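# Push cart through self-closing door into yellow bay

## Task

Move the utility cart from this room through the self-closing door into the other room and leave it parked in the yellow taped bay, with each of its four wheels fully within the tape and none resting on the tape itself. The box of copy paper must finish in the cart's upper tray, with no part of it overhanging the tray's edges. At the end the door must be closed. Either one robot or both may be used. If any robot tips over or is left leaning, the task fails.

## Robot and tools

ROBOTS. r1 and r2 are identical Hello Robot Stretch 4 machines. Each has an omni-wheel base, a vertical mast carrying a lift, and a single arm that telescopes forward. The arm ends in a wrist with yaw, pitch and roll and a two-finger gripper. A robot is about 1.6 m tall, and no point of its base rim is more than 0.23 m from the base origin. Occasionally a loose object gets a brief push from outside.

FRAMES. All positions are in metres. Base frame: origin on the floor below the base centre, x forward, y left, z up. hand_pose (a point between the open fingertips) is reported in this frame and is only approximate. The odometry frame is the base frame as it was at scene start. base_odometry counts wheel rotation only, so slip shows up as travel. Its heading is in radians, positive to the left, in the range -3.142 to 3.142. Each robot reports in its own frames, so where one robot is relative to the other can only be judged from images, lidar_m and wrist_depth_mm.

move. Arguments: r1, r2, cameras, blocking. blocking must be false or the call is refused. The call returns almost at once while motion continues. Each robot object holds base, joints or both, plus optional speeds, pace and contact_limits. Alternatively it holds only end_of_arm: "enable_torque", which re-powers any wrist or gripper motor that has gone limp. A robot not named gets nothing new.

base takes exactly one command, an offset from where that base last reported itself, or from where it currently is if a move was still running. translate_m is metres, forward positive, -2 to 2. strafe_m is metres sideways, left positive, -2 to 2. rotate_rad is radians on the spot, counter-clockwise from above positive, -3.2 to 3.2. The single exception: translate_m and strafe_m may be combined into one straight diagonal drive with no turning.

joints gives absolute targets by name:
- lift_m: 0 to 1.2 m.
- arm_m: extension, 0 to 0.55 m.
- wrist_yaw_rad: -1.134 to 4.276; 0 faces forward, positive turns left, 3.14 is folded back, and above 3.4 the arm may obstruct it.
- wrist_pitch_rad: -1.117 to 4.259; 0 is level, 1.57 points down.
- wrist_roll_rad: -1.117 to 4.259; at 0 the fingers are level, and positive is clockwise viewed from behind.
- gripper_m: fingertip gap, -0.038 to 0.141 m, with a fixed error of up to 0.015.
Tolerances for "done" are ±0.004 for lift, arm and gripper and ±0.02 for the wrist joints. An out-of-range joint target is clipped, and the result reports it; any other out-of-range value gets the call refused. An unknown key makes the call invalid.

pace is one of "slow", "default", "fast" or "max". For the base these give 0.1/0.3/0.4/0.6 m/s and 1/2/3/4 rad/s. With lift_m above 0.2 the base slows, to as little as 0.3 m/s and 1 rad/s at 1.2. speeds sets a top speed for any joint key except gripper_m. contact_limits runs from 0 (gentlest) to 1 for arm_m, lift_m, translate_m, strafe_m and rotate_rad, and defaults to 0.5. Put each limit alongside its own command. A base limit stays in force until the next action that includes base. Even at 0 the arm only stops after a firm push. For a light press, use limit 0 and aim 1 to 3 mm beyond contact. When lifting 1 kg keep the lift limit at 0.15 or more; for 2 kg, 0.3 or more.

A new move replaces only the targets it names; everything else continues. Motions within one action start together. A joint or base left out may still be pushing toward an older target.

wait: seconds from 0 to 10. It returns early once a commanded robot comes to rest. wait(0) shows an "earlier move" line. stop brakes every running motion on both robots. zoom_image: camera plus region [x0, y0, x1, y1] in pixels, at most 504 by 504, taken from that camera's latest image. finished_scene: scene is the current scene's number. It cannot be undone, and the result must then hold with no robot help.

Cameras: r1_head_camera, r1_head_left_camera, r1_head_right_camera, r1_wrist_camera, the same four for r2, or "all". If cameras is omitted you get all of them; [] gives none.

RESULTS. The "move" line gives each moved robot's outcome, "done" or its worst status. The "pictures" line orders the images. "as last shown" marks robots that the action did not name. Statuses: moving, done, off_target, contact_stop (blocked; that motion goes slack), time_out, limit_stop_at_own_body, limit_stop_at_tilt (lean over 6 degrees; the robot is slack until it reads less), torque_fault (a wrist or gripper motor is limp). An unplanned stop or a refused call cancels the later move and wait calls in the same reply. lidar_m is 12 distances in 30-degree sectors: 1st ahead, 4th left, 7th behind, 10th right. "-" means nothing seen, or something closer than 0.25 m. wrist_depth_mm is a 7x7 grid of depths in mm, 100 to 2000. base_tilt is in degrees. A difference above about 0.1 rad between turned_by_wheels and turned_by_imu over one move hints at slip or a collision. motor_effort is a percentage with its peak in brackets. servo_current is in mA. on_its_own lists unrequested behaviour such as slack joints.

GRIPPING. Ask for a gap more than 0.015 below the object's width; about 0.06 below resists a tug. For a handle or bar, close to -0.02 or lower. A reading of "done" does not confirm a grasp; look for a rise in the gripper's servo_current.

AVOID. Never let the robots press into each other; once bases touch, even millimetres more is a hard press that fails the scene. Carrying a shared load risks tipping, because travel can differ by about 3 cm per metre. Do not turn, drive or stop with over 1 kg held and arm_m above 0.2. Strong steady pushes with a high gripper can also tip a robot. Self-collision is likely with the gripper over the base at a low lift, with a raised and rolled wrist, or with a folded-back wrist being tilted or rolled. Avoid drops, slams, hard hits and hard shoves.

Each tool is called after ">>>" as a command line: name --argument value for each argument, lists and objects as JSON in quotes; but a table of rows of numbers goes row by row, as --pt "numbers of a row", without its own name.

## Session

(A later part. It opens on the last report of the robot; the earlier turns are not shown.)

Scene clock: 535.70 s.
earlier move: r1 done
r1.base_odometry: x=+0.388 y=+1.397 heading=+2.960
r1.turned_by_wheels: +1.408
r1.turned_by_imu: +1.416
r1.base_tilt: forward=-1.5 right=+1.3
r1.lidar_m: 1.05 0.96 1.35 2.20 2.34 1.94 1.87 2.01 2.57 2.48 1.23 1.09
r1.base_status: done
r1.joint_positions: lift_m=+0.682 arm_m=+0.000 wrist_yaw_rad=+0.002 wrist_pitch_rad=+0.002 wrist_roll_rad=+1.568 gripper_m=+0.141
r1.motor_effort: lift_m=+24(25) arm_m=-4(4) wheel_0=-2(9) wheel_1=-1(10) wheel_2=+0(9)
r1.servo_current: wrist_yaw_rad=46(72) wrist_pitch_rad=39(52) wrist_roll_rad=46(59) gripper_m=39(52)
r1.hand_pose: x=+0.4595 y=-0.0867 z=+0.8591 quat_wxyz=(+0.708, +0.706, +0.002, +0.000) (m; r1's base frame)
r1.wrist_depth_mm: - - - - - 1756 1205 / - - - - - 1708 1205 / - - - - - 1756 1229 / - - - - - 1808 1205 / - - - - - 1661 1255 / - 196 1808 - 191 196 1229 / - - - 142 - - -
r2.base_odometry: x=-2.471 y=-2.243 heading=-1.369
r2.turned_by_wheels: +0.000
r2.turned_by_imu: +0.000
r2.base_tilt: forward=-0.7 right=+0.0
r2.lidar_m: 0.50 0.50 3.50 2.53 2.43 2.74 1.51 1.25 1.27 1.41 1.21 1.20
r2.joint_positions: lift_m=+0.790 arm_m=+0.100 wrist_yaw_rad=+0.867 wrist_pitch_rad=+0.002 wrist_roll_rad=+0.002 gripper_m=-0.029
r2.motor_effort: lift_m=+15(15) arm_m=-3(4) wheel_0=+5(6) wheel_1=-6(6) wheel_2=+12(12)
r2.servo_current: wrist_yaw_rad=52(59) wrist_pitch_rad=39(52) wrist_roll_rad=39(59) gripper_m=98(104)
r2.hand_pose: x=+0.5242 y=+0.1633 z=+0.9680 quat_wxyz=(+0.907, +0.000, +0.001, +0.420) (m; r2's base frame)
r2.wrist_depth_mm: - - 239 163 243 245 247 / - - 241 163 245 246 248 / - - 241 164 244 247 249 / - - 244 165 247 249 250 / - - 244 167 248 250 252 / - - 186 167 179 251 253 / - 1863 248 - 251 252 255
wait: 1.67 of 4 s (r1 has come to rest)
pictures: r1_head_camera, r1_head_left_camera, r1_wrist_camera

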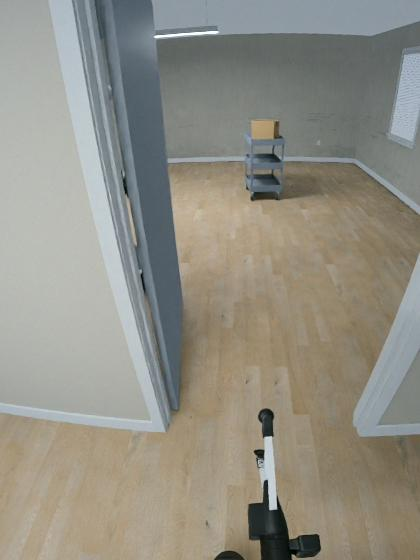

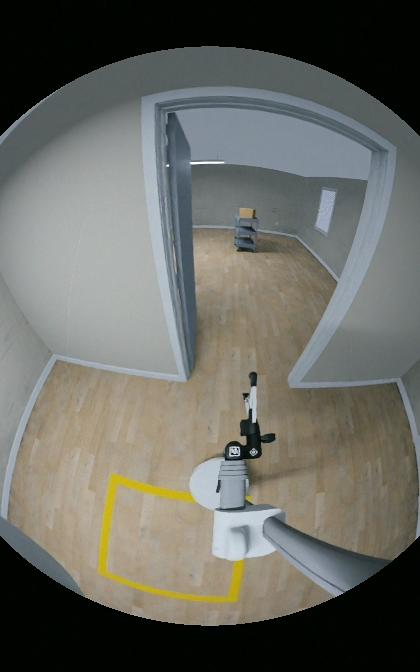

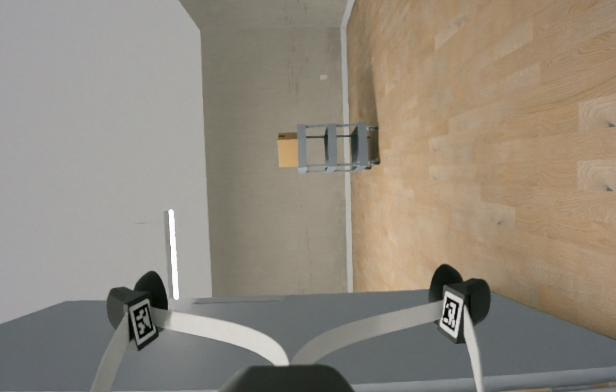

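>>> move --blocking false --cameras '[]' --r1 '{"base":{"translate_m":1.9,"strafe_m":-0.12}}'

>>> wait --seconds 3 --cameras '["r1_head_left_camera"]'

>>> wait --seconds 7 --cameras '["r1_head_camera","r1_head_left_camera"]'

Scene clock: 543.67 s.
move: r1 moving
r1.turned_by_wheels: +0.000
r1.turned_by_imu: +0.000
r1.base_status: translate_m moving; strafe_m moving
r1.motor_effort: lift_m=+24(24) arm_m=-4(4) wheel_0=+7(7) wheel_1=+5(6) wheel_2=-8(9)
r2.motor_effort: lift_m=+15(15) arm_m=-4(4) wheel_0=+5(5) wheel_1=-6(6) wheel_2=+11(12)
pictures: none

Scene clock: 546.67 s.
earlier move: r1 moving
r1.turned_by_wheels: +0.000
r1.turned_by_imu: -0.001
r1.base_status: translate_m moving; strafe_m moving
r1.motor_effort: lift_m=+24(24) arm_m=-4(4) wheel_0=+6(10) wheel_1=+3(7) wheel_2=-5(10)
r2.turned_by_wheels: +0.000
r2.turned_by_imu: +0.000
r2.motor_effort: lift_m=+15(15) arm_m=-3(4) wheel_0=+5(5) wheel_1=-6(6) wheel_2=+12(12)
wait: 3.00 s; no rest
pictures: r1_head_left_camera

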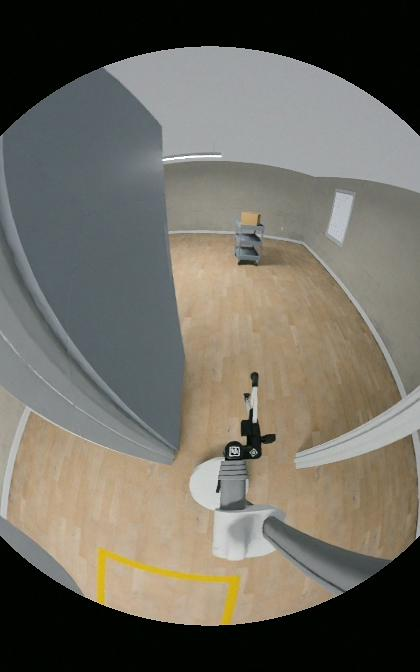

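Scene clock: 551.00 s.
earlier move: r1 done
r1.base_odometry: x=-1.459 y=+1.858 heading=+2.960
r1.turned_by_wheels: +0.000
r1.turned_by_imu: +0.000
r1.base_tilt: forward=-1.6 right=+1.3
r1.lidar_m: 2.42 3.05 0.45 0.41 0.42 0.58 3.86 1.05 1.31 2.48 2.61 2.54
r1.base_status: done
r1.joint_positions: lift_m=+0.682 arm_m=+0.000 wrist_yaw_rad=+0.002 wrist_pitch_rad=+0.002 wrist_roll_rad=+1.568 gripper_m=+0.141
r1.motor_effort: lift_m=+24(24) arm_m=-4(4) wheel_0=+2(10) wheel_1=+2(8) wheel_2=+0(10)
r1.servo_current: wrist_yaw_rad=59(72) wrist_pitch_rad=46(52) wrist_roll_rad=26(65) gripper_m=39(52)
r1.hand_pose: x=+0.4595 y=-0.0867 z=+0.8591 quat_wxyz=(+0.708, +0.706, +0.002, +0.000) (m; r1's base frame)
r1.wrist_depth_mm: - - - - - 1708 1205 / - - - - - 1756 1229 / - - - - - 1756 1205 / - - - - - 1756 1255 / - - - - - 1661 1255 / - 210 - - - 196 1255 / - - - 149 - 1756 1255
r2.base_odometry: x=-2.471 y=-2.243 heading=-1.369
r2.turned_by_wheels: +0.000
r2.turned_by_imu: +0.001
r2.base_tilt: forward=-0.7 right=+0.1
r2.lidar_m: 0.48 0.50 1.03 2.51 2.43 2.77 1.48 1.26 1.25 1.42 1.20 1.18
r2.joint_positions: lift_m=+0.790 arm_m=+0.100 wrist_yaw_rad=+0.867 wrist_pitch_rad=+0.002 wrist_roll_rad=+0.002 gripper_m=-0.029
r2.motor_effort: lift_m=+15(15) arm_m=-3(4) wheel_0=+5(5) wheel_1=-6(6) wheel_2=+12(12)
r2.servo_current: wrist_yaw_rad=46(59) wrist_pitch_rad=39(52) wrist_roll_rad=46(65) gripper_m=98(104)
r2.hand_pose: x=+0.5242 y=+0.1633 z=+0.9680 quat_wxyz=(+0.907, +0.000, +0.001, +0.420) (m; r2's base frame)
r2.wrist_depth_mm: - - 239 163 242 245 246 / - - 241 163 244 246 248 / - - 242 165 246 248 248 / - - 244 165 246 249 250 / - - 246 167 248 251 252 / - - 186 167 179 251 253 / - 1983 247 - 251 253 255
wait: 4.33 of 7 s (r1 has come to rest)
pictures: r1_head_camera, r1_head_left_camera

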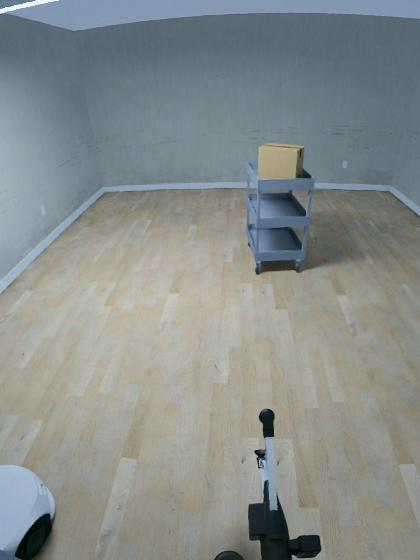

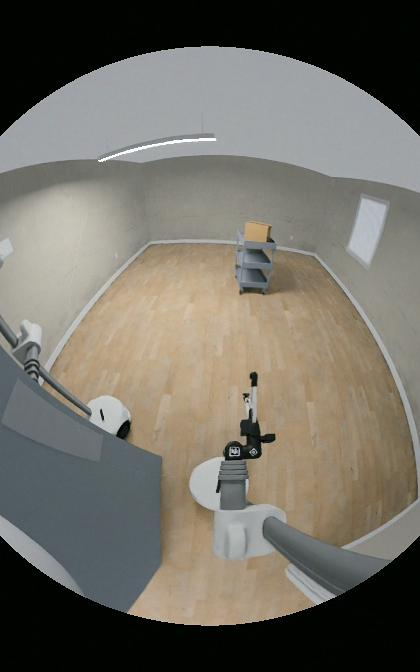

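>>> move --blocking false --cameras '[]' --r1 '{"base":{"translate_m":2.0,"strafe_m":0.25},"pace":"fast"}'

>>> wait --seconds 9 --cameras '["r1_head_left_camera"]'

>>> wait --seconds 5 --cameras '["r1_head_left_camera","r1_head_right_camera","r1_head_camera"]'

Scene clock: 563.67 s.
move: r1 moving
r1.turned_by_wheels: +0.000
r1.turned_by_imu: +0.000
r1.base_status: translate_m moving; strafe_m moving
r1.motor_effort: lift_m=+24(24) arm_m=-4(4) wheel_0=+6(9) wheel_1=+8(9) wheel_2=-10(11)
r2.turned_by_imu: +0.000
r2.motor_effort: lift_m=+15(15) arm_m=-3(4) wheel_0=+4(5) wheel_1=-6(6) wheel_2=+12(12)
pictures: none

Scene clock: 569.70 s.
earlier move: r1 done
r1.turned_by_wheels: +0.000
r1.turned_by_imu: +0.002
r1.base_status: done
r1.motor_effort: lift_m=+24(25) arm_m=-4(4) wheel_0=+1(10) wheel_1=+1(10) wheel_2=+2(12)
r2.turned_by_wheels: +0.000
r2.turned_by_imu: +0.001
r2.motor_effort: lift_m=+15(15) arm_m=-3(4) wheel_0=+5(5) wheel_1=-6(6) wheel_2=+11(12)
wait: 6.03 of 9 s (r1 has come to rest)
pictures: r1_head_left_camera

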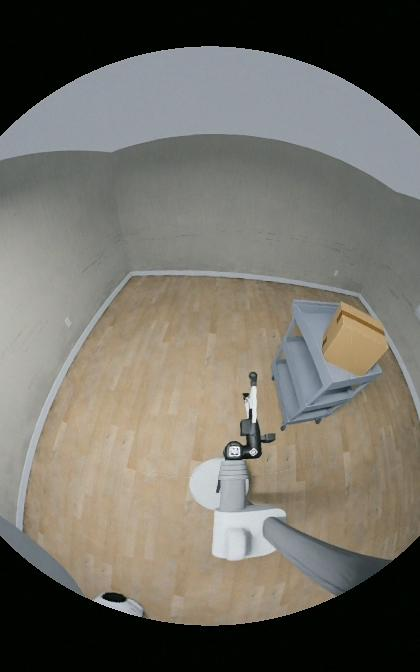

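Scene clock: 574.70 s.
r1.base_odometry: x=-3.471 y=+1.973 heading=+2.960
r1.turned_by_wheels: +0.000
r1.turned_by_imu: +0.000
r1.base_tilt: forward=-1.6 right=+1.3
r1.lidar_m: 2.97 2.55 1.91 1.88 1.99 1.52 1.77 3.00 2.92 2.83 0.66 0.75
r1.base_status: done
r1.joint_positions: lift_m=+0.682 arm_m=+0.000 wrist_yaw_rad=+0.002 wrist_pitch_rad=+0.002 wrist_roll_rad=+1.568 gripper_m=+0.141
r1.motor_effort: lift_m=+24(25) arm_m=-4(4) wheel_0=+1(10) wheel_1=+0(10) wheel_2=+2(12)
r1.servo_current: wrist_yaw_rad=52(72) wrist_pitch_rad=46(52) wrist_roll_rad=39(72) gripper_m=46(52)
r1.hand_pose: x=+0.4595 y=-0.0867 z=+0.8592 quat_wxyz=(+0.708, +0.706, +0.002, +0.000) (m; r1's base frame)
r1.wrist_depth_mm: - - - - - 1618 1182 / - - - - - 1756 1229 / - - - - - 1708 1229 / - - - - - 1708 1255 / - - - - - 1708 1255 / - 209 - - - 197 1255 / - - - 149 - 1756 1255
r2.base_odometry: x=-2.471 y=-2.243 heading=-1.369
r2.turned_by_wheels: +0.000
r2.turned_by_imu: +0.001
r2.base_tilt: forward=-0.7 right=+0.0
r2.lidar_m: 0.49 0.50 3.48 2.52 1.51 2.71 1.49 1.26 1.25 1.42 1.21 1.18
r2.joint_positions: lift_m=+0.790 arm_m=+0.100 wrist_yaw_rad=+0.867 wrist_pitch_rad=+0.002 wrist_roll_rad=+0.002 gripper_m=-0.029
r2.motor_effort: lift_m=+15(15) arm_m=-4(4) wheel_0=+5(5) wheel_1=-5(6) wheel_2=+12(12)
r2.servo_current: wrist_yaw_rad=46(65) wrist_pitch_rad=46(46) wrist_roll_rad=52(59) gripper_m=98(111)
r2.hand_pose: x=+0.5242 y=+0.1633 z=+0.9680 quat_wxyz=(+0.907, +0.000, +0.001, +0.420) (m; r2's base frame)
r2.wrist_depth_mm: - - 240 163 242 246 246 / - - 241 163 244 246 248 / - - 243 165 245 248 249 / - - 243 166 247 249 250 / - - 245 167 248 250 250 / - - 185 167 179 252 253 / - 1921 246 - 251 253 254
wait: 5.00 s; at rest by 0.27 s
pictures: r1_head_camera, r1_head_left_camera, r1_head_right_camera

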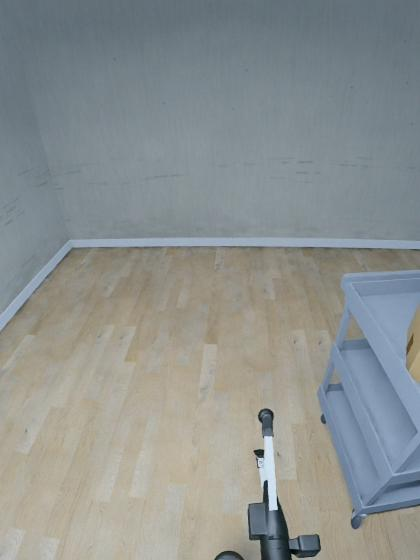

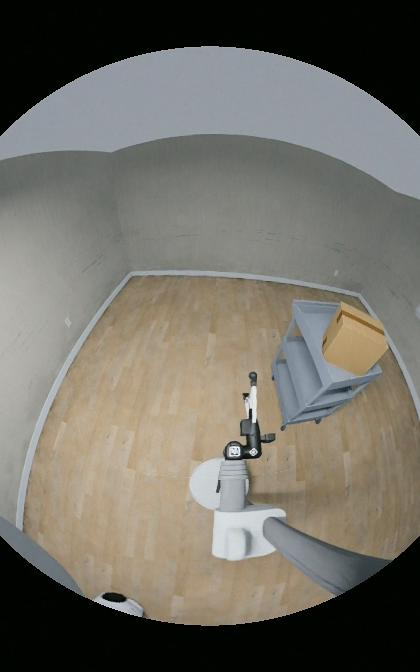

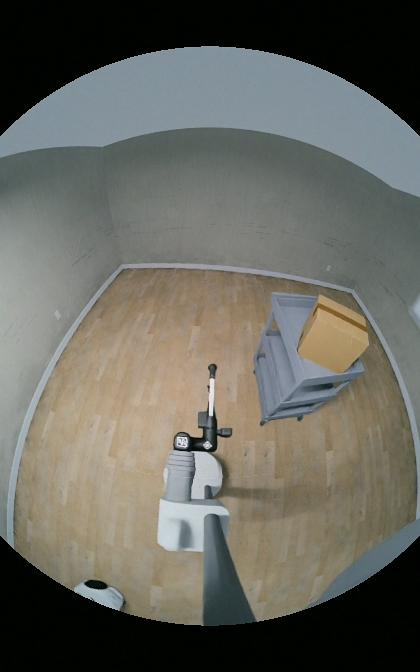

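>>> move --blocking false --cameras '[]' --r1 '{"base":{"translate_m":2.0,"strafe_m":0.1},"pace":"fast"}'

>>> wait --seconds 9 --cameras '[]'

>>> move --blocking false --cameras '[]' --r1 '{"base":{"rotate_rad":-2.9}}'

>>> wait --seconds 5 --cameras '["r1_head_left_camera","r1_wrist_camera","r1_head_camera"]'

Scene clock: 582.27 s.
move: r1 moving
r1.turned_by_wheels: +0.000
r1.turned_by_imu: +0.000
r1.base_status: translate_m moving; strafe_m moving
r1.motor_effort: lift_m=+24(24) arm_m=-4(4) wheel_0=+4(8) wheel_1=+7(8) wheel_2=-11(11)
r2.turned_by_imu: +0.000
r2.motor_effort: lift_m=+15(15) arm_m=-3(4) wheel_0=+5(5) wheel_1=-6(6) wheel_2=+12(12)
pictures: none

Scene clock: 588.20 s.
earlier move: r1 done
r1.turned_by_wheels: +0.000
r1.turned_by_imu: +0.001
r1.base_status: done
r1.motor_effort: lift_m=+24(24) arm_m=-4(4) wheel_0=+2(9) wheel_1=+0(8) wheel_2=+1(13)
r2.turned_by_wheels: +0.000
r2.turned_by_imu: +0.001
r2.motor_effort: lift_m=+15(15) arm_m=-4(4) wheel_0=+5(5) wheel_1=-6(6) wheel_2=+12(12)
wait: 5.93 of 9 s (r1 has come to rest)
pictures: none

Scene clock: 588.70 s.
move: r1 moving
r1.turned_by_wheels: -0.252
r1.turned_by_imu: -0.253
r1.base_status: rotate_rad moving
r1.motor_effort: lift_m=+24(24) arm_m=-4(4) wheel_0=+8(8) wheel_1=+6(9) wheel_2=+7(8)
r2.turned_by_wheels: +0.000
r2.turned_by_imu: +0.000
r2.motor_effort: lift_m=+15(15) arm_m=-4(4) wheel_0=+5(5) wheel_1=-6(6) wheel_2=+12(12)
pictures: none

Scene clock: 590.93 s.
earlier move: r1 done
r1.base_odometry: x=-5.457 y=+2.234 heading=+0.061
r1.turned_by_wheels: -2.647
r1.turned_by_imu: -2.662
r1.base_tilt: forward=-1.6 right=+1.2
r1.lidar_m: 1.16 1.02 3.04 1.84 1.12 0.97 1.00 1.22 1.68 1.69 2.02 3.43
r1.base_status: done
r1.joint_positions: lift_m=+0.682 arm_m=+0.000 wrist_yaw_rad=+0.002 wrist_pitch_rad=+0.002 wrist_roll_rad=+1.568 gripper_m=+0.141
r1.motor_effort: lift_m=+24(24) arm_m=-4(4) wheel_0=+2(10) wheel_1=+2(9) wheel_2=+1(8)
r1.servo_current: wrist_yaw_rad=46(72) wrist_pitch_rad=46(52) wrist_roll_rad=46(65) gripper_m=46(46)
r1.hand_pose: x=+0.4595 y=-0.0868 z=+0.8592 quat_wxyz=(+0.708, +0.706, +0.002, +0.000) (m; r1's base frame)
r1.wrist_depth_mm: - - - - - 1708 1182 / - - - - - 1708 1229 / - - - - - 1808 1229 / - - - - - 1808 1229 / - - - - - 1661 1255 / - 209 - - - 196 1255 / - - - 143 - 1366 -
r2.base_odometry: x=-2.471 y=-2.243 heading=-1.369
r2.turned_by_wheels: +0.000
r2.turned_by_imu: +0.000
r2.base_tilt: forward=-0.7 right=+0.1
r2.lidar_m: 0.50 0.49 3.47 2.52 2.42 2.72 1.48 1.25 1.26 1.42 1.18 1.17
r2.joint_positions: lift_m=+0.790 arm_m=+0.100 wrist_yaw_rad=+0.867 wrist_pitch_rad=+0.002 wrist_roll_rad=+0.002 gripper_m=-0.029
r2.motor_effort: lift_m=+15(15) arm_m=-3(4) wheel_0=+5(5) wheel_1=-6(6) wheel_2=+12(12)
r2.servo_current: wrist_yaw_rad=52(59) wrist_pitch_rad=46(46) wrist_roll_rad=46(59) gripper_m=91(104)
r2.hand_pose: x=+0.5242 y=+0.1633 z=+0.9680 quat_wxyz=(+0.907, +0.000, +0.001, +0.420) (m; r2's base frame)
r2.wrist_depth_mm: - - 240 163 242 245 248 / - - 242 163 245 246 248 / - - 243 164 246 247 249 / - - 244 165 247 249 251 / - - 245 167 249 250 251 / - - 186 167 179 252 253 / - 1921 247 - 252 252 255
wait: 2.23 of 5 s (r1 has come to rest)
pictures: r1_head_camera, r1_head_left_camera, r1_wrist_camera

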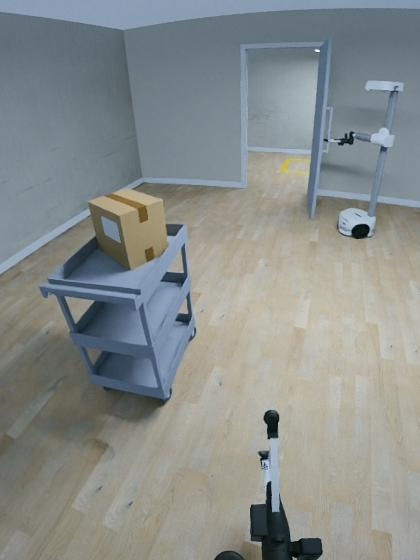

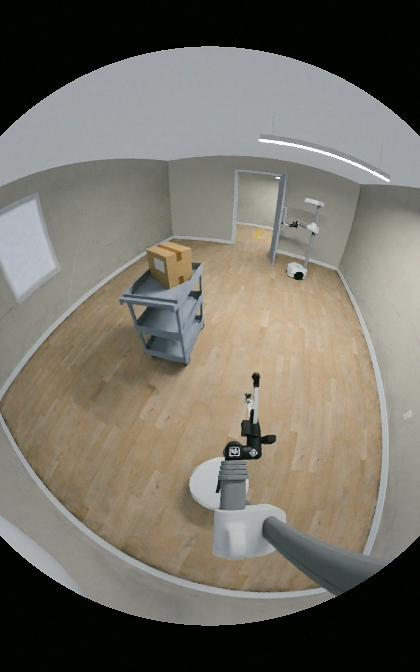

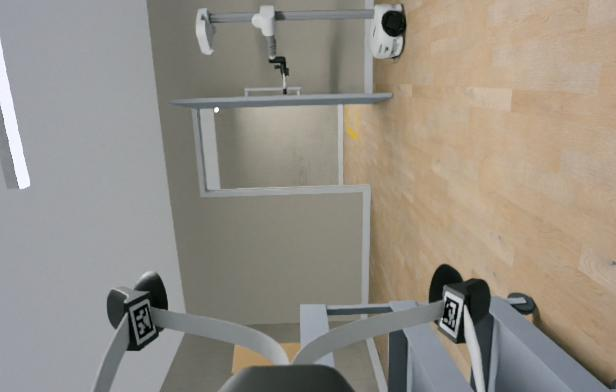

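>>> move --blocking false --cameras '[]' --r1 '{"base":{"strafe_m":0.75}}'

>>> wait --seconds 5 --cameras '[]'

>>> move --blocking false --cameras '[]' --r1 '{"base":{"rotate_rad":-0.25}}'

>>> wait --seconds 3 --cameras '["r1_head_left_camera","r1_wrist_camera","r1_head_camera"]'

Scene clock: 599.30 s.
move: r1 moving
r1.turned_by_wheels: +0.000
r1.turned_by_imu: +0.000
r1.base_status: strafe_m moving
r1.motor_effort: lift_m=+24(24) arm_m=-4(4) wheel_0=-9(11) wheel_1=+9(9) wheel_2=+1(1)
r2.motor_effort: lift_m=+15(15) arm_m=-4(4) wheel_0=+5(5) wheel_1=-6(6) wheel_2=+12(12)
pictures: none

Scene clock: 602.63 s.
earlier move: r1 done
r1.turned_by_wheels: +0.000
r1.turned_by_imu: +0.004
r1.base_status: done
r1.motor_effort: lift_m=+24(24) arm_m=-4(4) wheel_0=+0(11) wheel_1=+0(10) wheel_2=+0(2)
r2.turned_by_wheels: +0.000
r2.turned_by_imu: +0.000
r2.motor_effort: lift_m=+15(15) arm_m=-3(4) wheel_0=+5(5) wheel_1=-6(6) wheel_2=+12(12)
wait: 3.33 of 5 s (r1 has come to rest)
pictures: none

Scene clock: 603.13 s.
move: r1 moving
r1.turned_by_wheels: -0.208
r1.turned_by_imu: -0.209
r1.base_status: rotate_rad moving
r1.motor_effort: lift_m=+24(24) arm_m=-4(4) wheel_0=+1(8) wheel_1=+2(7) wheel_2=+1(7)
r2.turned_by_wheels: +0.000
r2.turned_by_imu: +0.000
r2.motor_effort: lift_m=+15(15) arm_m=-4(4) wheel_0=+5(5) wheel_1=-6(6) wheel_2=+12(12)
pictures: none

Scene clock: 603.67 s.
earlier move: r1 done
r1.base_odometry: x=-5.502 y=+2.983 heading=-0.189
r1.turned_by_wheels: -0.041
r1.turned_by_imu: -0.042
r1.base_tilt: forward=-1.6 right=+1.3
r1.lidar_m: 1.01 1.05 2.36 2.32 1.00 0.75 0.76 0.81 1.18 2.40 2.56 3.67
r1.base_status: done
r1.joint_positions: lift_m=+0.682 arm_m=+0.000 wrist_yaw_rad=+0.002 wrist_pitch_rad=+0.002 wrist_roll_rad=+1.568 gripper_m=+0.141
r1.motor_effort: lift_m=+24(24) arm_m=-4(4) wheel_0=+2(8) wheel_1=+2(7) wheel_2=+2(7)
r1.servo_current: wrist_yaw_rad=39(65) wrist_pitch_rad=39(52) wrist_roll_rad=39(72) gripper_m=39(52)
r1.hand_pose: x=+0.4595 y=-0.0868 z=+0.8592 quat_wxyz=(+0.708, +0.706, +0.002, +0.000) (m; r1's base frame)
r1.wrist_depth_mm: - - - - - 1708 1205 / - - - - - 1708 1229 / - - - - - 1756 1229 / - - - - - 1576 1138 / - - - 1160 - 891 - / - 210 1118 1160 210 195 - / - - - 143 - 878 -
r2.base_odometry: x=-2.471 y=-2.243 heading=-1.369
r2.turned_by_wheels: +0.000
r2.turned_by_imu: +0.000
r2.base_tilt: forward=-0.6 right=+0.1
r2.lidar_m: 0.50 0.50 3.49 2.53 2.41 2.75 1.48 1.25 1.26 1.40 1.20 1.18
r2.joint_positions: lift_m=+0.790 arm_m=+0.100 wrist_yaw_rad=+0.867 wrist_pitch_rad=+0.002 wrist_roll_rad=+0.002 gripper_m=-0.029
r2.motor_effort: lift_m=+15(15) arm_m=-3(4) wheel_0=+5(5) wheel_1=-6(6) wheel_2=+12(12)
r2.servo_current: wrist_yaw_rad=39(65) wrist_pitch_rad=39(46) wrist_roll_rad=46(59) gripper_m=98(104)
r2.hand_pose: x=+0.5242 y=+0.1633 z=+0.9680 quat_wxyz=(+0.907, +0.000, +0.001, +0.420) (m; r2's base frame)
r2.wrist_depth_mm: - - 240 163 243 245 247 / - - 241 163 245 246 248 / - - 242 164 245 248 250 / - - 243 165 248 248 250 / - - 246 167 249 250 252 / - - 185 167 178 252 253 / - 1921 247 - 252 253 255
wait: 0.53 of 3 s (r1 has come to rest)
pictures: r1_head_camera, r1_head_left_camera, r1_wrist_camera

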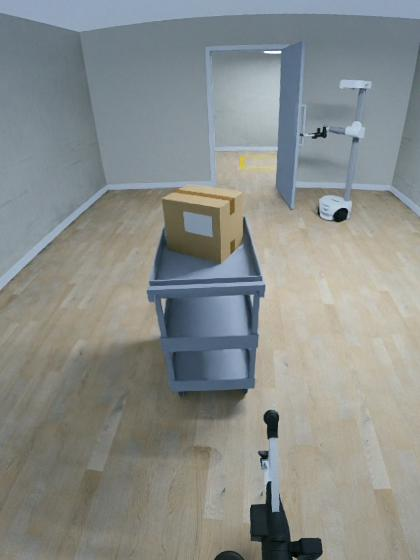

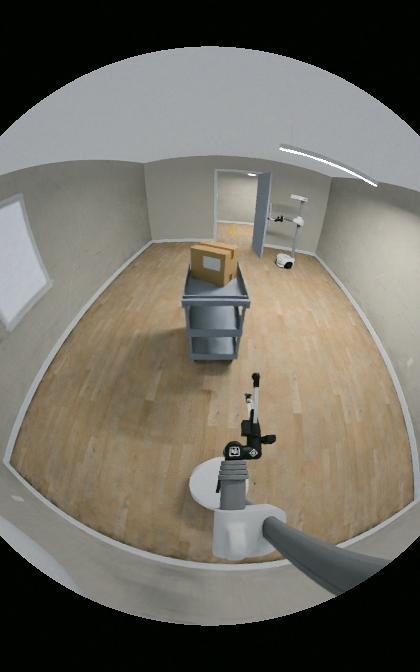

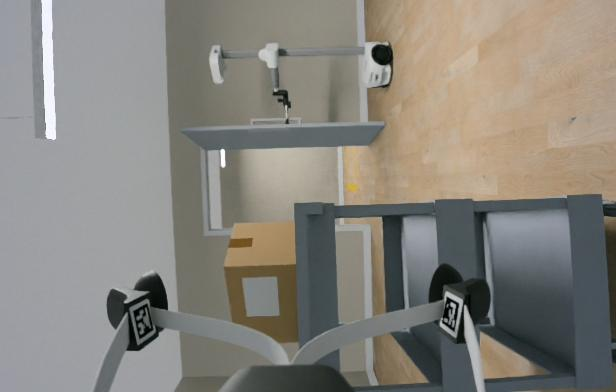

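>>> move --blocking false --cameras '[]' --r1 '{"base":{"strafe_m":0.27,"translate_m":0.46}}'

>>> wait --seconds 4 --cameras '["r1_wrist_camera","r1_head_camera"]'

Scene clock: 609.97 s.
move: r1 moving
r1.turned_by_wheels: +0.000
r1.turned_by_imu: +0.000
r1.base_status: translate_m moving; strafe_m moving
r1.motor_effort: lift_m=+24(24) arm_m=-4(4) wheel_0=-3(5) wheel_1=+7(10) wheel_2=-8(8)
r2.motor_effort: lift_m=+15(15) arm_m=-3(4) wheel_0=+5(5) wheel_1=-5(6) wheel_2=+12(12)
pictures: none

Scene clock: 612.57 s.
earlier move: r1 done
r1.base_odometry: x=-5.000 y=+3.162 heading=-0.189
r1.turned_by_wheels: +0.000
r1.turned_by_imu: +0.002
r1.base_tilt: forward=-1.6 right=+1.3
r1.lidar_m: 0.57 2.70 2.05 1.96 1.61 1.21 1.17 1.27 1.88 2.69 2.88 0.61
r1.base_status: done
r1.joint_positions: lift_m=+0.682 arm_m=+0.000 wrist_yaw_rad=+0.002 wrist_pitch_rad=+0.002 wrist_roll_rad=+1.568 gripper_m=+0.141
r1.motor_effort: lift_m=+24(24) arm_m=-4(4) wheel_0=-3(7) wheel_1=+0(11) wheel_2=+0(10)
r1.servo_current: wrist_yaw_rad=52(78) wrist_pitch_rad=39(52) wrist_roll_rad=39(65) gripper_m=46(52)
r1.hand_pose: x=+0.4595 y=-0.0868 z=+0.8592 quat_wxyz=(+0.708, +0.706, +0.002, +0.000) (m; r1's base frame)
r1.wrist_depth_mm: - - - 418 - 1921 - / - - - 353 - - - / - - 654 353 - - - / - - 691 676 - - - / - - 750 732 413 - - / - 211 - - 410 196 418 / - - - 143 - 1808 1255
r2.base_odometry: x=-2.471 y=-2.243 heading=-1.369
r2.turned_by_wheels: +0.000
r2.turned_by_imu: +0.000
r2.base_tilt: forward=-0.7 right=+0.0
r2.lidar_m: 0.49 0.51 3.48 2.54 2.39 2.72 1.49 1.27 1.26 1.40 1.17 1.20
r2.joint_positions: lift_m=+0.790 arm_m=+0.100 wrist_yaw_rad=+0.867 wrist_pitch_rad=+0.002 wrist_roll_rad=+0.002 gripper_m=-0.029
r2.motor_effort: lift_m=+15(15) arm_m=-4(4) wheel_0=+5(5) wheel_1=-6(6) wheel_2=+12(12)
r2.servo_current: wrist_yaw_rad=39(59) wrist_pitch_rad=46(46) wrist_roll_rad=39(59) gripper_m=98(104)
r2.hand_pose: x=+0.5242 y=+0.1633 z=+0.9680 quat_wxyz=(+0.907, +0.000, +0.001, +0.420) (m; r2's base frame)
r2.wrist_depth_mm: - - 241 162 243 245 246 / - - 240 163 244 246 247 / - - 242 164 246 247 248 / - - 244 166 245 250 250 / - - 245 167 248 250 252 / - - 185 166 179 251 254 / - 1863 246 - 251 252 255
wait: 2.60 of 4 s (r1 has come to rest)
pictures: r1_head_camera, r1_wrist_camera

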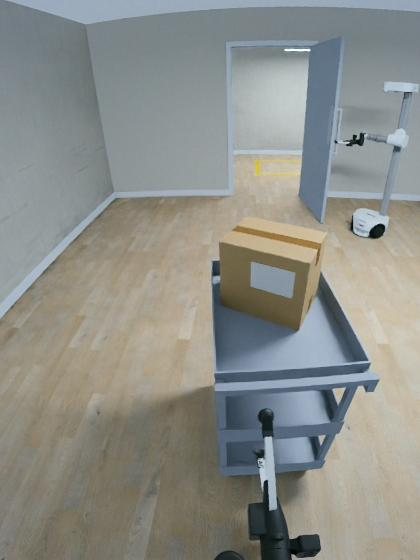

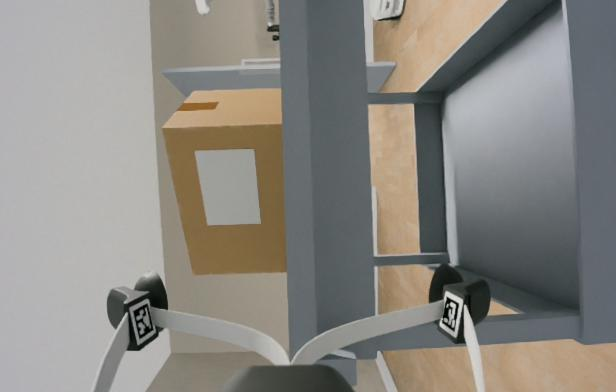

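>>> move --blocking false --cameras '[]' --r1 '{"base":{"strafe_m":-0.065,"translate_m":0.155}}'

>>> wait --seconds 3 --cameras '["r1_wrist_camera"]'

>>> move --blocking false --cameras '[]' --r1 '{"joints":{"gripper_m":-0.02}}'

>>> wait --seconds 2 --cameras '["r1_wrist_camera","r1_head_camera","r1_head_left_camera"]'

Scene clock: 621.10 s.
move: r1 moving
r1.turned_by_wheels: +0.000
r1.turned_by_imu: +0.000
r1.base_status: translate_m moving; strafe_m moving
r1.motor_effort: lift_m=+24(24) arm_m=-4(4) wheel_0=+9(9) wheel_1=+3(5) wheel_2=-8(9)
pictures: none

Scene clock: 622.47 s.
earlier move: r1 done
r1.turned_by_wheels: +0.000
r1.turned_by_imu: +0.000
r1.base_status: done
r1.motor_effort: lift_m=+24(24) arm_m=-4(4) wheel_0=+1(10) wheel_1=+3(5) wheel_2=+2(9)
r2.turned_by_wheels: +0.000
r2.turned_by_imu: +0.000
r2.motor_effort: lift_m=+15(15) arm_m=-3(4) wheel_0=+4(5) wheel_1=-6(6) wheel_2=+12(12)
wait: 1.37 of 3 s (r1 has come to rest)
pictures: r1_wrist_camera

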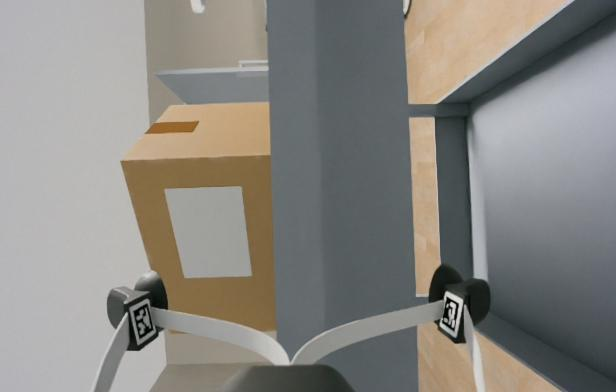

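Scene clock: 622.97 s.
move: r1 moving
r1.turned_by_wheels: +0.000
r1.turned_by_imu: +0.000
r1.joint_status: gripper_m moving
r1.motor_effort: lift_m=+24(24) arm_m=-4(4) wheel_0=+1(1) wheel_1=+3(3) wheel_2=+2(2)
r2.turned_by_wheels: +0.000
r2.turned_by_imu: +0.000
r2.motor_effort: lift_m=+15(15) arm_m=-3(4) wheel_0=+5(5) wheel_1=-6(6) wheel_2=+12(12)
pictures: none

Scene clock: 624.90 s.
earlier move: r1 done
r1.base_odometry: x=-4.860 y=+3.069 heading=-0.188
r1.turned_by_wheels: +0.000
r1.turned_by_imu: +0.000
r1.base_tilt: forward=-1.6 right=+1.2
r1.lidar_m: 0.40 2.77 2.08 2.05 1.79 1.39 1.35 1.45 2.15 2.63 2.82 0.47
r1.joint_positions: lift_m=+0.682 arm_m=+0.000 wrist_yaw_rad=+0.002 wrist_pitch_rad=+0.002 wrist_roll_rad=+1.568 gripper_m=-0.019
r1.joint_status: all done
r1.motor_effort: lift_m=+24(24) arm_m=-4(4) wheel_0=+1(2) wheel_1=+2(3) wheel_2=+2(2)
r1.servo_current: wrist_yaw_rad=46(78) wrist_pitch_rad=39(52) wrist_roll_rad=33(65) gripper_m=78(163)
r1.hand_pose: x=+0.4595 y=-0.0868 z=+0.8592 quat_wxyz=(+0.708, +0.706, +0.002, +0.000) (m; r1's base frame)
r1.wrist_depth_mm: - - - 260 260 1708 - / - - - 258 259 1863 - / - - 521 197 258 - - / - 512 500 256 258 - - / - - 539 255 256 - - / - - 191 198 181 - - / - 157 - 143 254 140 -
r2.base_odometry: x=-2.471 y=-2.243 heading=-1.369
r2.turned_by_wheels: +0.000
r2.turned_by_imu: +0.000
r2.base_tilt: forward=-0.6 right=+0.0
r2.lidar_m: 0.49 0.50 3.49 2.50 2.41 2.74 1.50 1.25 1.26 1.41 1.20 1.20
r2.joint_positions: lift_m=+0.790 arm_m=+0.100 wrist_yaw_rad=+0.867 wrist_pitch_rad=+0.002 wrist_roll_rad=+0.002 gripper_m=-0.029
r2.motor_effort: lift_m=+15(15) arm_m=-4(4) wheel_0=+5(5) wheel_1=-6(6) wheel_2=+12(12)
r2.servo_current: wrist_yaw_rad=46(59) wrist_pitch_rad=46(46) wrist_roll_rad=59(65) gripper_m=98(104)
r2.hand_pose: x=+0.5242 y=+0.1633 z=+0.9680 quat_wxyz=(+0.907, +0.000, +0.001, +0.420) (m; r2's base frame)
r2.wrist_depth_mm: - - 238 163 242 245 245 / - - 241 163 245 245 247 / - - 242 164 246 247 249 / - - 244 165 247 249 249 / - - 245 167 248 250 252 / - - 186 167 179 252 253 / - 1921 247 - 251 253 254
wait: 1.93 of 2 s (r1 has come to rest)
pictures: r1_head_camera, r1_head_left_camera, r1_wrist_camera

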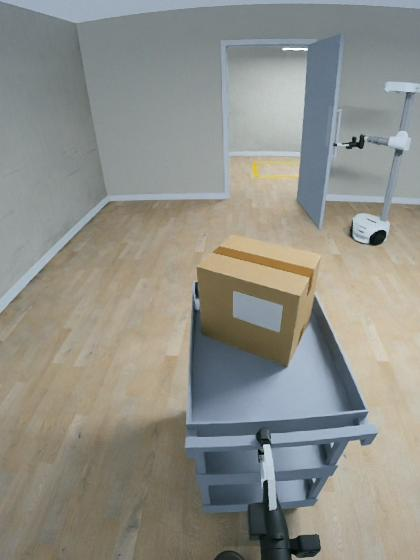

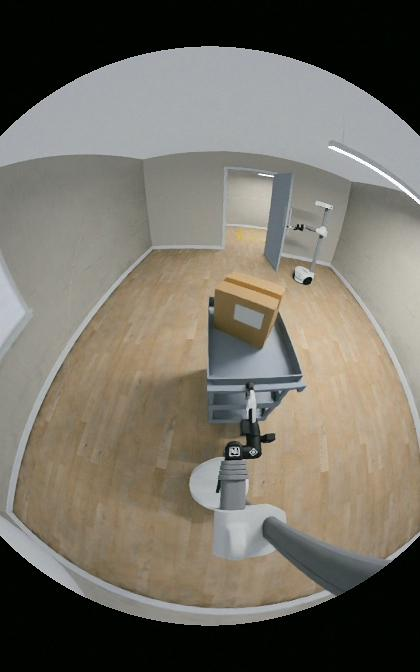

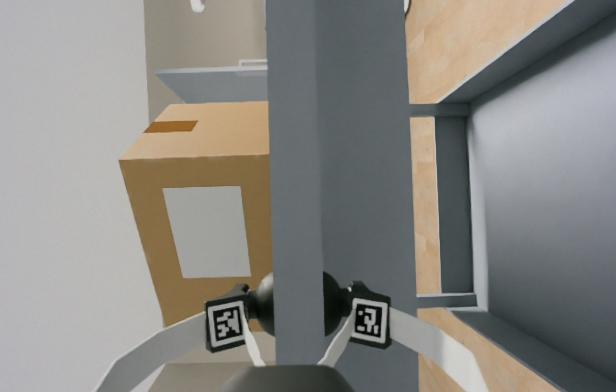

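>>> move --blocking false --cameras '[]' --r1 '{"base":{"translate_m":1.0,"strafe_m":-0.2}}'

>>> wait --seconds 6 --cameras '["r1_wrist_camera","r1_head_camera","r1_head_left_camera"]'

Scene clock: 650.67 s.
move: r1 moving
r1.turned_by_wheels: +0.000
r1.turned_by_imu: +0.000
r1.base_status: translate_m moving; strafe_m moving
r1.motor_effort: lift_m=+24(24) arm_m=+3(4) wheel_0=+8(11) wheel_1=+6(6) wheel_2=-10(10)
r2.motor_effort: lift_m=+15(15) arm_m=-3(4) wheel_0=+5(5) wheel_1=-6(6) wheel_2=+12(12)
pictures: none

Scene clock: 655.03 s.
earlier move: r1 done
r1.base_odometry: x=-3.915 y=+2.685 heading=-0.188
r1.turned_by_wheels: +0.000
r1.turned_by_imu: -0.002
r1.base_tilt: forward=-1.6 right=+1.2
r1.lidar_m: 0.38 2.95 2.25 2.18 2.30 2.38 2.35 2.55 2.58 2.53 2.67 0.44
r1.base_status: done
r1.joint_positions: lift_m=+0.682 arm_m=+0.000 wrist_yaw_rad=-0.001 wrist_pitch_rad=+0.002 wrist_roll_rad=+1.568 gripper_m=-0.020
r1.motor_effort: lift_m=+24(24) arm_m=+2(4) wheel_0=+0(15) wheel_1=+1(7) wheel_2=-1(17)
r1.servo_current: wrist_yaw_rad=46(65) wrist_pitch_rad=39(52) wrist_roll_rad=52(72) gripper_m=52(85)
r1.hand_pose: x=+0.4592 y=-0.0877 z=+0.8592 quat_wxyz=(+0.708, +0.706, +0.000, -0.001) (m; r1's base frame)
r1.wrist_depth_mm: - - - 227 228 1708 - / - - - 169 229 - - / - 512 469 228 229 - - / - 488 473 170 232 - - / - - 525 171 232 - - / - - 554 185 234 809 - / - - 180 155 234 1499 -
r2.base_odometry: x=-2.471 y=-2.243 heading=-1.369
r2.turned_by_wheels: +0.000
r2.turned_by_imu: +0.001
r2.base_tilt: forward=-0.7 right=+0.0
r2.lidar_m: 0.51 0.51 3.48 1.51 1.83 2.77 1.50 1.26 1.25 1.39 1.19 1.18
r2.joint_positions: lift_m=+0.790 arm_m=+0.100 wrist_yaw_rad=+0.867 wrist_pitch_rad=+0.002 wrist_roll_rad=+0.002 gripper_m=-0.029
r2.motor_effort: lift_m=+15(15) arm_m=-4(4) wheel_0=+5(5) wheel_1=-6(6) wheel_2=+12(12)
r2.servo_current: wrist_yaw_rad=52(65) wrist_pitch_rad=39(46) wrist_roll_rad=52(59) gripper_m=98(104)
r2.hand_pose: x=+0.5242 y=+0.1633 z=+0.9680 quat_wxyz=(+0.907, +0.000, +0.001, +0.420) (m; r2's base frame)
r2.wrist_depth_mm: - - 239 163 242 245 246 / - - 240 163 245 247 248 / - - 243 165 246 247 250 / - - 243 165 247 249 250 / - - 245 167 248 250 251 / - - 186 167 179 252 254 / - 1921 247 - 252 252 253
wait: 4.37 of 6 s (r1 has come to rest)
pictures: r1_head_camera, r1_head_left_camera, r1_wrist_camera

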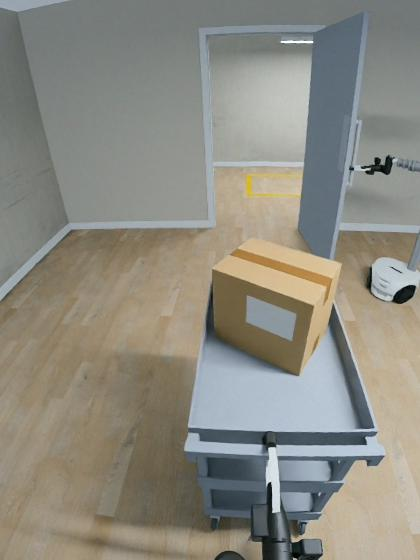

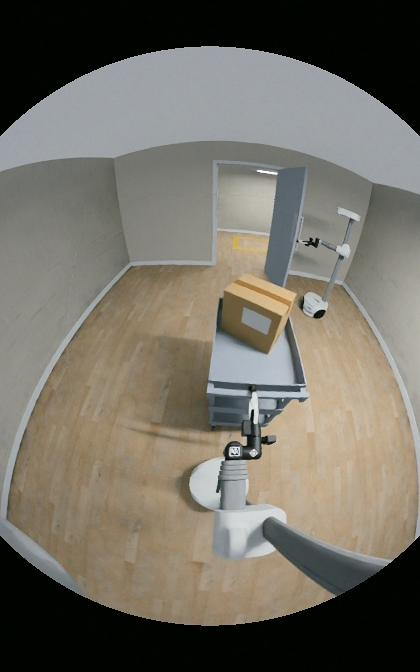

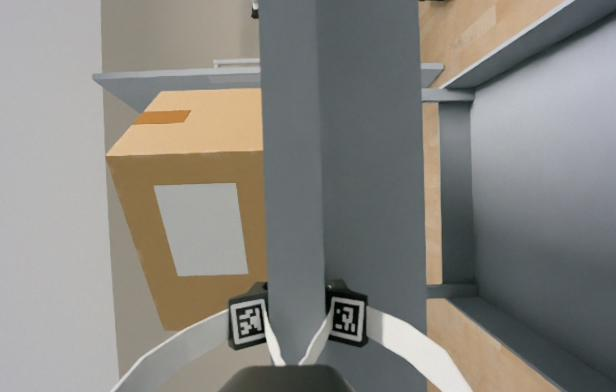

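>>> move --blocking false --cameras '[]' --r1 '{"base":{"rotate_rad":-0.08},"pace":"slow"}'

>>> wait --seconds 2 --cameras '[]'

>>> move --blocking false --cameras '[]' --r1 '{"base":{"translate_m":0.9}}'

>>> wait --seconds 6 --cameras '["r1_wrist_camera","r1_head_camera","r1_head_left_camera"]'

Scene clock: 666.67 s.
move: r1 moving
r1.turned_by_wheels: -0.077
r1.turned_by_imu: -0.078
r1.base_status: rotate_rad moving
r1.motor_effort: lift_m=+24(24) arm_m=-1(1) wheel_0=+7(9) wheel_1=+4(7) wheel_2=+4(6)
r2.turned_by_imu: +0.000
r2.motor_effort: lift_m=+15(15) arm_m=-3(4) wheel_0=+5(5) wheel_1=-5(6) wheel_2=+12(12)
pictures: none

Scene clock: 667.13 s.
earlier move: r1 done
r1.turned_by_wheels: -0.002
r1.turned_by_imu: -0.002
r1.base_status: done
r1.motor_effort: lift_m=+24(24) arm_m=-2(2) wheel_0=+3(9) wheel_1=+2(7) wheel_2=+1(6)
r2.turned_by_wheels: +0.000
r2.turned_by_imu: +0.000
r2.motor_effort: lift_m=+15(15) arm_m=-3(4) wheel_0=+5(5) wheel_1=-6(6) wheel_2=+12(12)
wait: 0.47 of 2 s (r1 has come to rest)
pictures: none

Scene clock: 667.63 s.
move: r1 moving
r1.turned_by_wheels: +0.000
r1.turned_by_imu: +0.000
r1.base_status: translate_m moving
r1.motor_effort: lift_m=+24(24) arm_m=+4(4) wheel_0=+7(12) wheel_1=+7(8) wheel_2=-14(14)
r2.turned_by_wheels: +0.000
r2.turned_by_imu: +0.000
r2.motor_effort: lift_m=+15(15) arm_m=-3(4) wheel_0=+5(5) wheel_1=-6(6) wheel_2=+12(12)
pictures: none

Scene clock: 671.60 s.
earlier move: r1 done
r1.base_odometry: x=-3.047 y=+2.447 heading=-0.268
r1.turned_by_wheels: +0.001
r1.turned_by_imu: -0.002
r1.base_tilt: forward=-1.6 right=+1.3
r1.lidar_m: 0.39 2.64 2.33 2.22 2.31 3.14 3.30 3.39 2.64 2.52 1.63 0.44
r1.base_status: done
r1.joint_positions: lift_m=+0.682 arm_m=+0.000 wrist_yaw_rad=-0.003 wrist_pitch_rad=+0.002 wrist_roll_rad=+1.568 gripper_m=-0.020
r1.motor_effort: lift_m=+24(24) arm_m=+0(4) wheel_0=+1(12) wheel_1=+0(8) wheel_2=+1(15)
r1.servo_current: wrist_yaw_rad=46(78) wrist_pitch_rad=39(52) wrist_roll_rad=26(65) gripper_m=52(52)
r1.hand_pose: x=+0.4590 y=-0.0883 z=+0.8592 quat_wxyz=(+0.708, +0.706, +0.000, -0.002) (m; r1's base frame)
r1.wrist_depth_mm: - - - 224 227 1661 - / - - 591 167 229 - - / - 469 462 228 229 - - / - 484 480 170 231 - - / - - 530 171 231 - - / - - 188 184 232 820 - / - - 181 156 236 1464 -
r2.base_odometry: x=-2.471 y=-2.243 heading=-1.369
r2.turned_by_wheels: +0.000
r2.turned_by_imu: +0.001
r2.base_tilt: forward=-0.7 right=+0.1
r2.lidar_m: 0.51 0.49 0.89 0.97 4.63 2.72 1.50 1.27 1.27 1.41 1.19 1.18
r2.joint_positions: lift_m=+0.790 arm_m=+0.100 wrist_yaw_rad=+0.867 wrist_pitch_rad=+0.002 wrist_roll_rad=+0.002 gripper_m=-0.029
r2.motor_effort: lift_m=+15(15) arm_m=-4(4) wheel_0=+5(5) wheel_1=-6(6) wheel_2=+12(12)
r2.servo_current: wrist_yaw_rad=46(59) wrist_pitch_rad=33(46) wrist_roll_rad=52(59) gripper_m=91(104)
r2.hand_pose: x=+0.5242 y=+0.1633 z=+0.9680 quat_wxyz=(+0.907, +0.000, +0.001, +0.420) (m; r2's base frame)
r2.wrist_depth_mm: - - 240 162 243 245 246 / - - 240 163 245 246 248 / - - 242 164 245 248 248 / 831 - 244 165 248 248 251 / 831 - 245 167 249 250 252 / - - 186 167 179 252 253 / - 136 247 - 251 252 254
wait: 3.97 of 6 s (r1 has come to rest)
pictures: r1_head_camera, r1_head_left_camera, r1_wrist_camera

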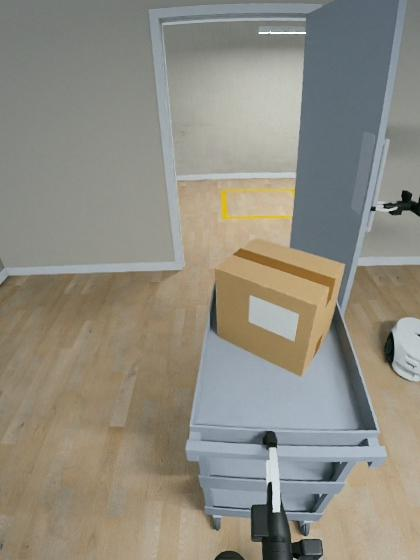

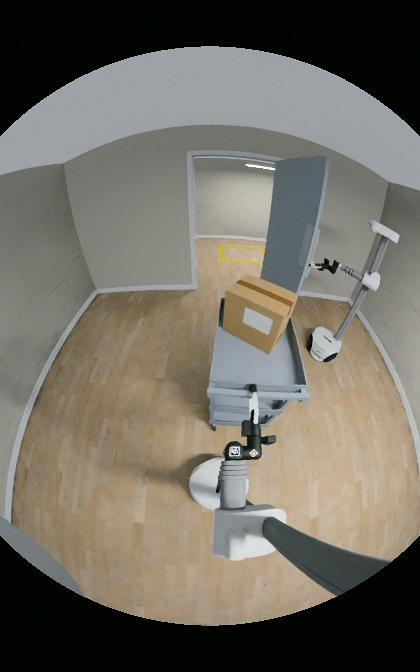

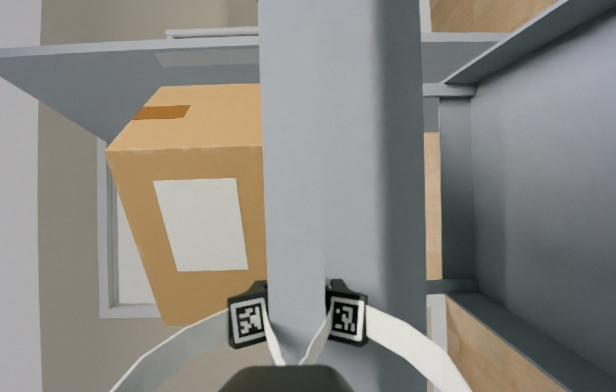

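>>> zoom_image --camera "r1_head_camera" --region '[140, 170, 420, 560]'

Scaled by 1.292 from the camera's 420x560 image, which has a finer 600x800 frame.

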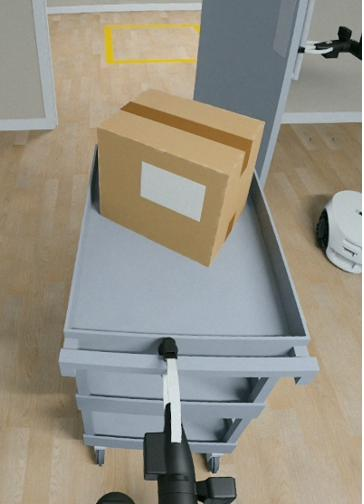

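>>> move --blocking false --cameras '[]' --r1 '{"base":{"rotate_rad":0.13},"pace":"slow"}'

>>> wait --seconds 2 --cameras '["r1_wrist_camera","r1_head_camera","r1_head_left_camera","r1_head_right_camera"]'

>>> zoom_image --camera "r1_head_camera" --region '[140, 170, 420, 560]'

Scene clock: 718.53 s.
move: r1 moving
r1.turned_by_wheels: +0.105
r1.turned_by_imu: +0.105
r1.base_status: rotate_rad moving
r1.motor_effort: lift_m=+24(24) arm_m=-3(4) wheel_0=-6(13) wheel_1=-7(7) wheel_2=-5(9)
r2.turned_by_imu: +0.000
pictures: none

Scene clock: 719.13 s.
earlier move: r1 done
r1.base_odometry: x=-3.047 y=+2.447 heading=-0.138
r1.turned_by_wheels: +0.024
r1.turned_by_imu: +0.024
r1.base_tilt: forward=-1.6 right=+1.3
r1.lidar_m: 0.41 2.74 2.25 2.20 2.38 3.32 3.24 3.22 2.57 2.52 0.46 0.40
r1.base_status: done
r1.joint_positions: lift_m=+0.682 arm_m=+0.000 wrist_yaw_rad=-0.003 wrist_pitch_rad=+0.002 wrist_roll_rad=+1.568 gripper_m=-0.020
r1.motor_effort: lift_m=+24(24) arm_m=-4(4) wheel_0=-5(13) wheel_1=-3(7) wheel_2=-1(9)
r1.servo_current: wrist_yaw_rad=59(72) wrist_pitch_rad=33(52) wrist_roll_rad=46(65) gripper_m=52(52)
r1.hand_pose: x=+0.4590 y=-0.0882 z=+0.8592 quat_wxyz=(+0.708, +0.706, +0.000, -0.002) (m; r1's base frame)
r1.wrist_depth_mm: - 492 492 189 192 - - / - 418 421 196 200 - - / - 466 459 149 208 - - / - - 530 155 217 - - / - - 615 162 227 1708 - / - - - 185 232 1756 - / - - 180 153 246 1576 1308
r2.base_odometry: x=-2.471 y=-2.243 heading=-1.369
r2.turned_by_wheels: +0.000
r2.turned_by_imu: +0.000
r2.base_tilt: forward=-0.7 right=+0.0
r2.lidar_m: 0.50 0.50 0.89 0.98 4.62 2.73 1.48 1.26 1.25 1.41 1.20 1.19
r2.joint_positions: lift_m=+0.790 arm_m=+0.100 wrist_yaw_rad=+0.867 wrist_pitch_rad=+0.002 wrist_roll_rad=+0.002 gripper_m=-0.029
r2.motor_effort: lift_m=+15(15) arm_m=-3(4) wheel_0=+5(5) wheel_1=-6(6) wheel_2=+12(12)
r2.servo_current: wrist_yaw_rad=46(65) wrist_pitch_rad=39(46) wrist_roll_rad=52(65) gripper_m=98(104)
r2.hand_pose: x=+0.5242 y=+0.1633 z=+0.9680 quat_wxyz=(+0.907, +0.000, +0.001, +0.420) (m; r2's base frame)
r2.wrist_depth_mm: - - 239 162 243 246 247 / - - 241 163 245 246 247 / - - 242 164 246 248 248 / 842 - 243 165 247 249 251 / 831 - 245 167 249 250 251 / - - 185 167 178 251 254 / - 136 247 - 251 253 255
wait: 0.60 of 2 s (r1 has come to rest)
pictures: r1_head_camera, r1_head_left_camera, r1_head_right_camera, r1_wrist_camera

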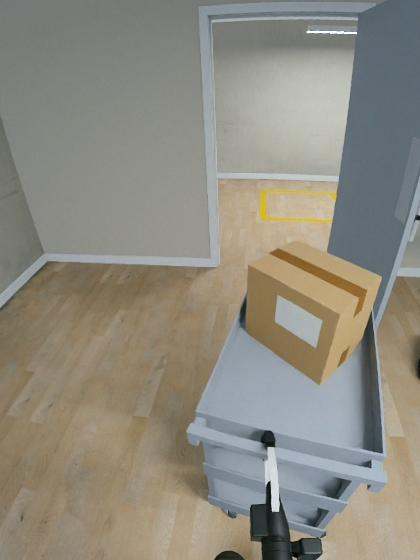

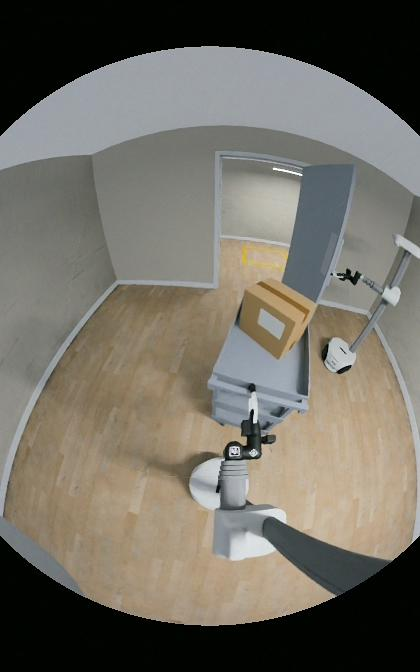

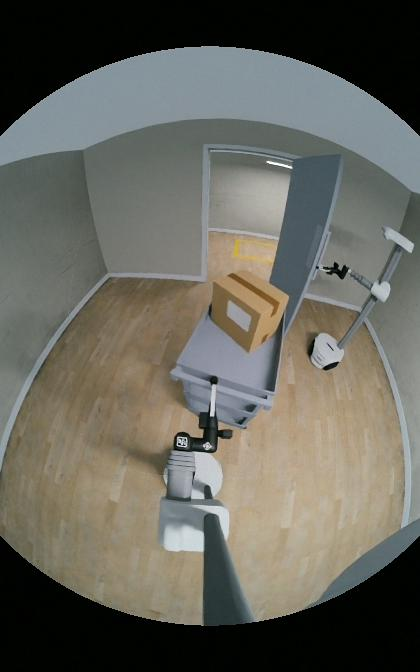

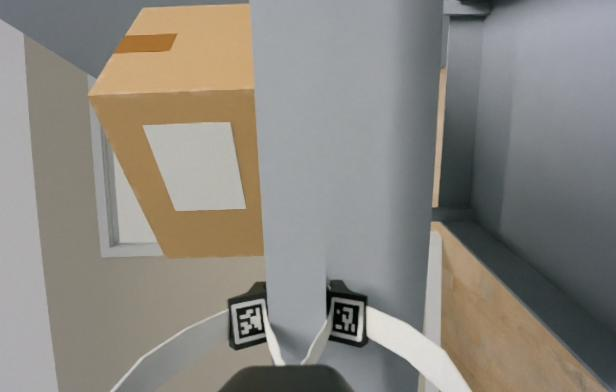

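Scaled by 1.292 from the camera's 420x560 image, which has a finer 600x800 frame.

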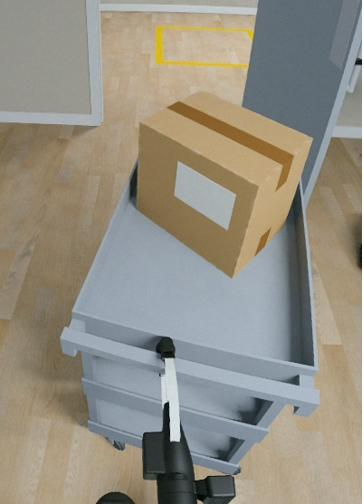

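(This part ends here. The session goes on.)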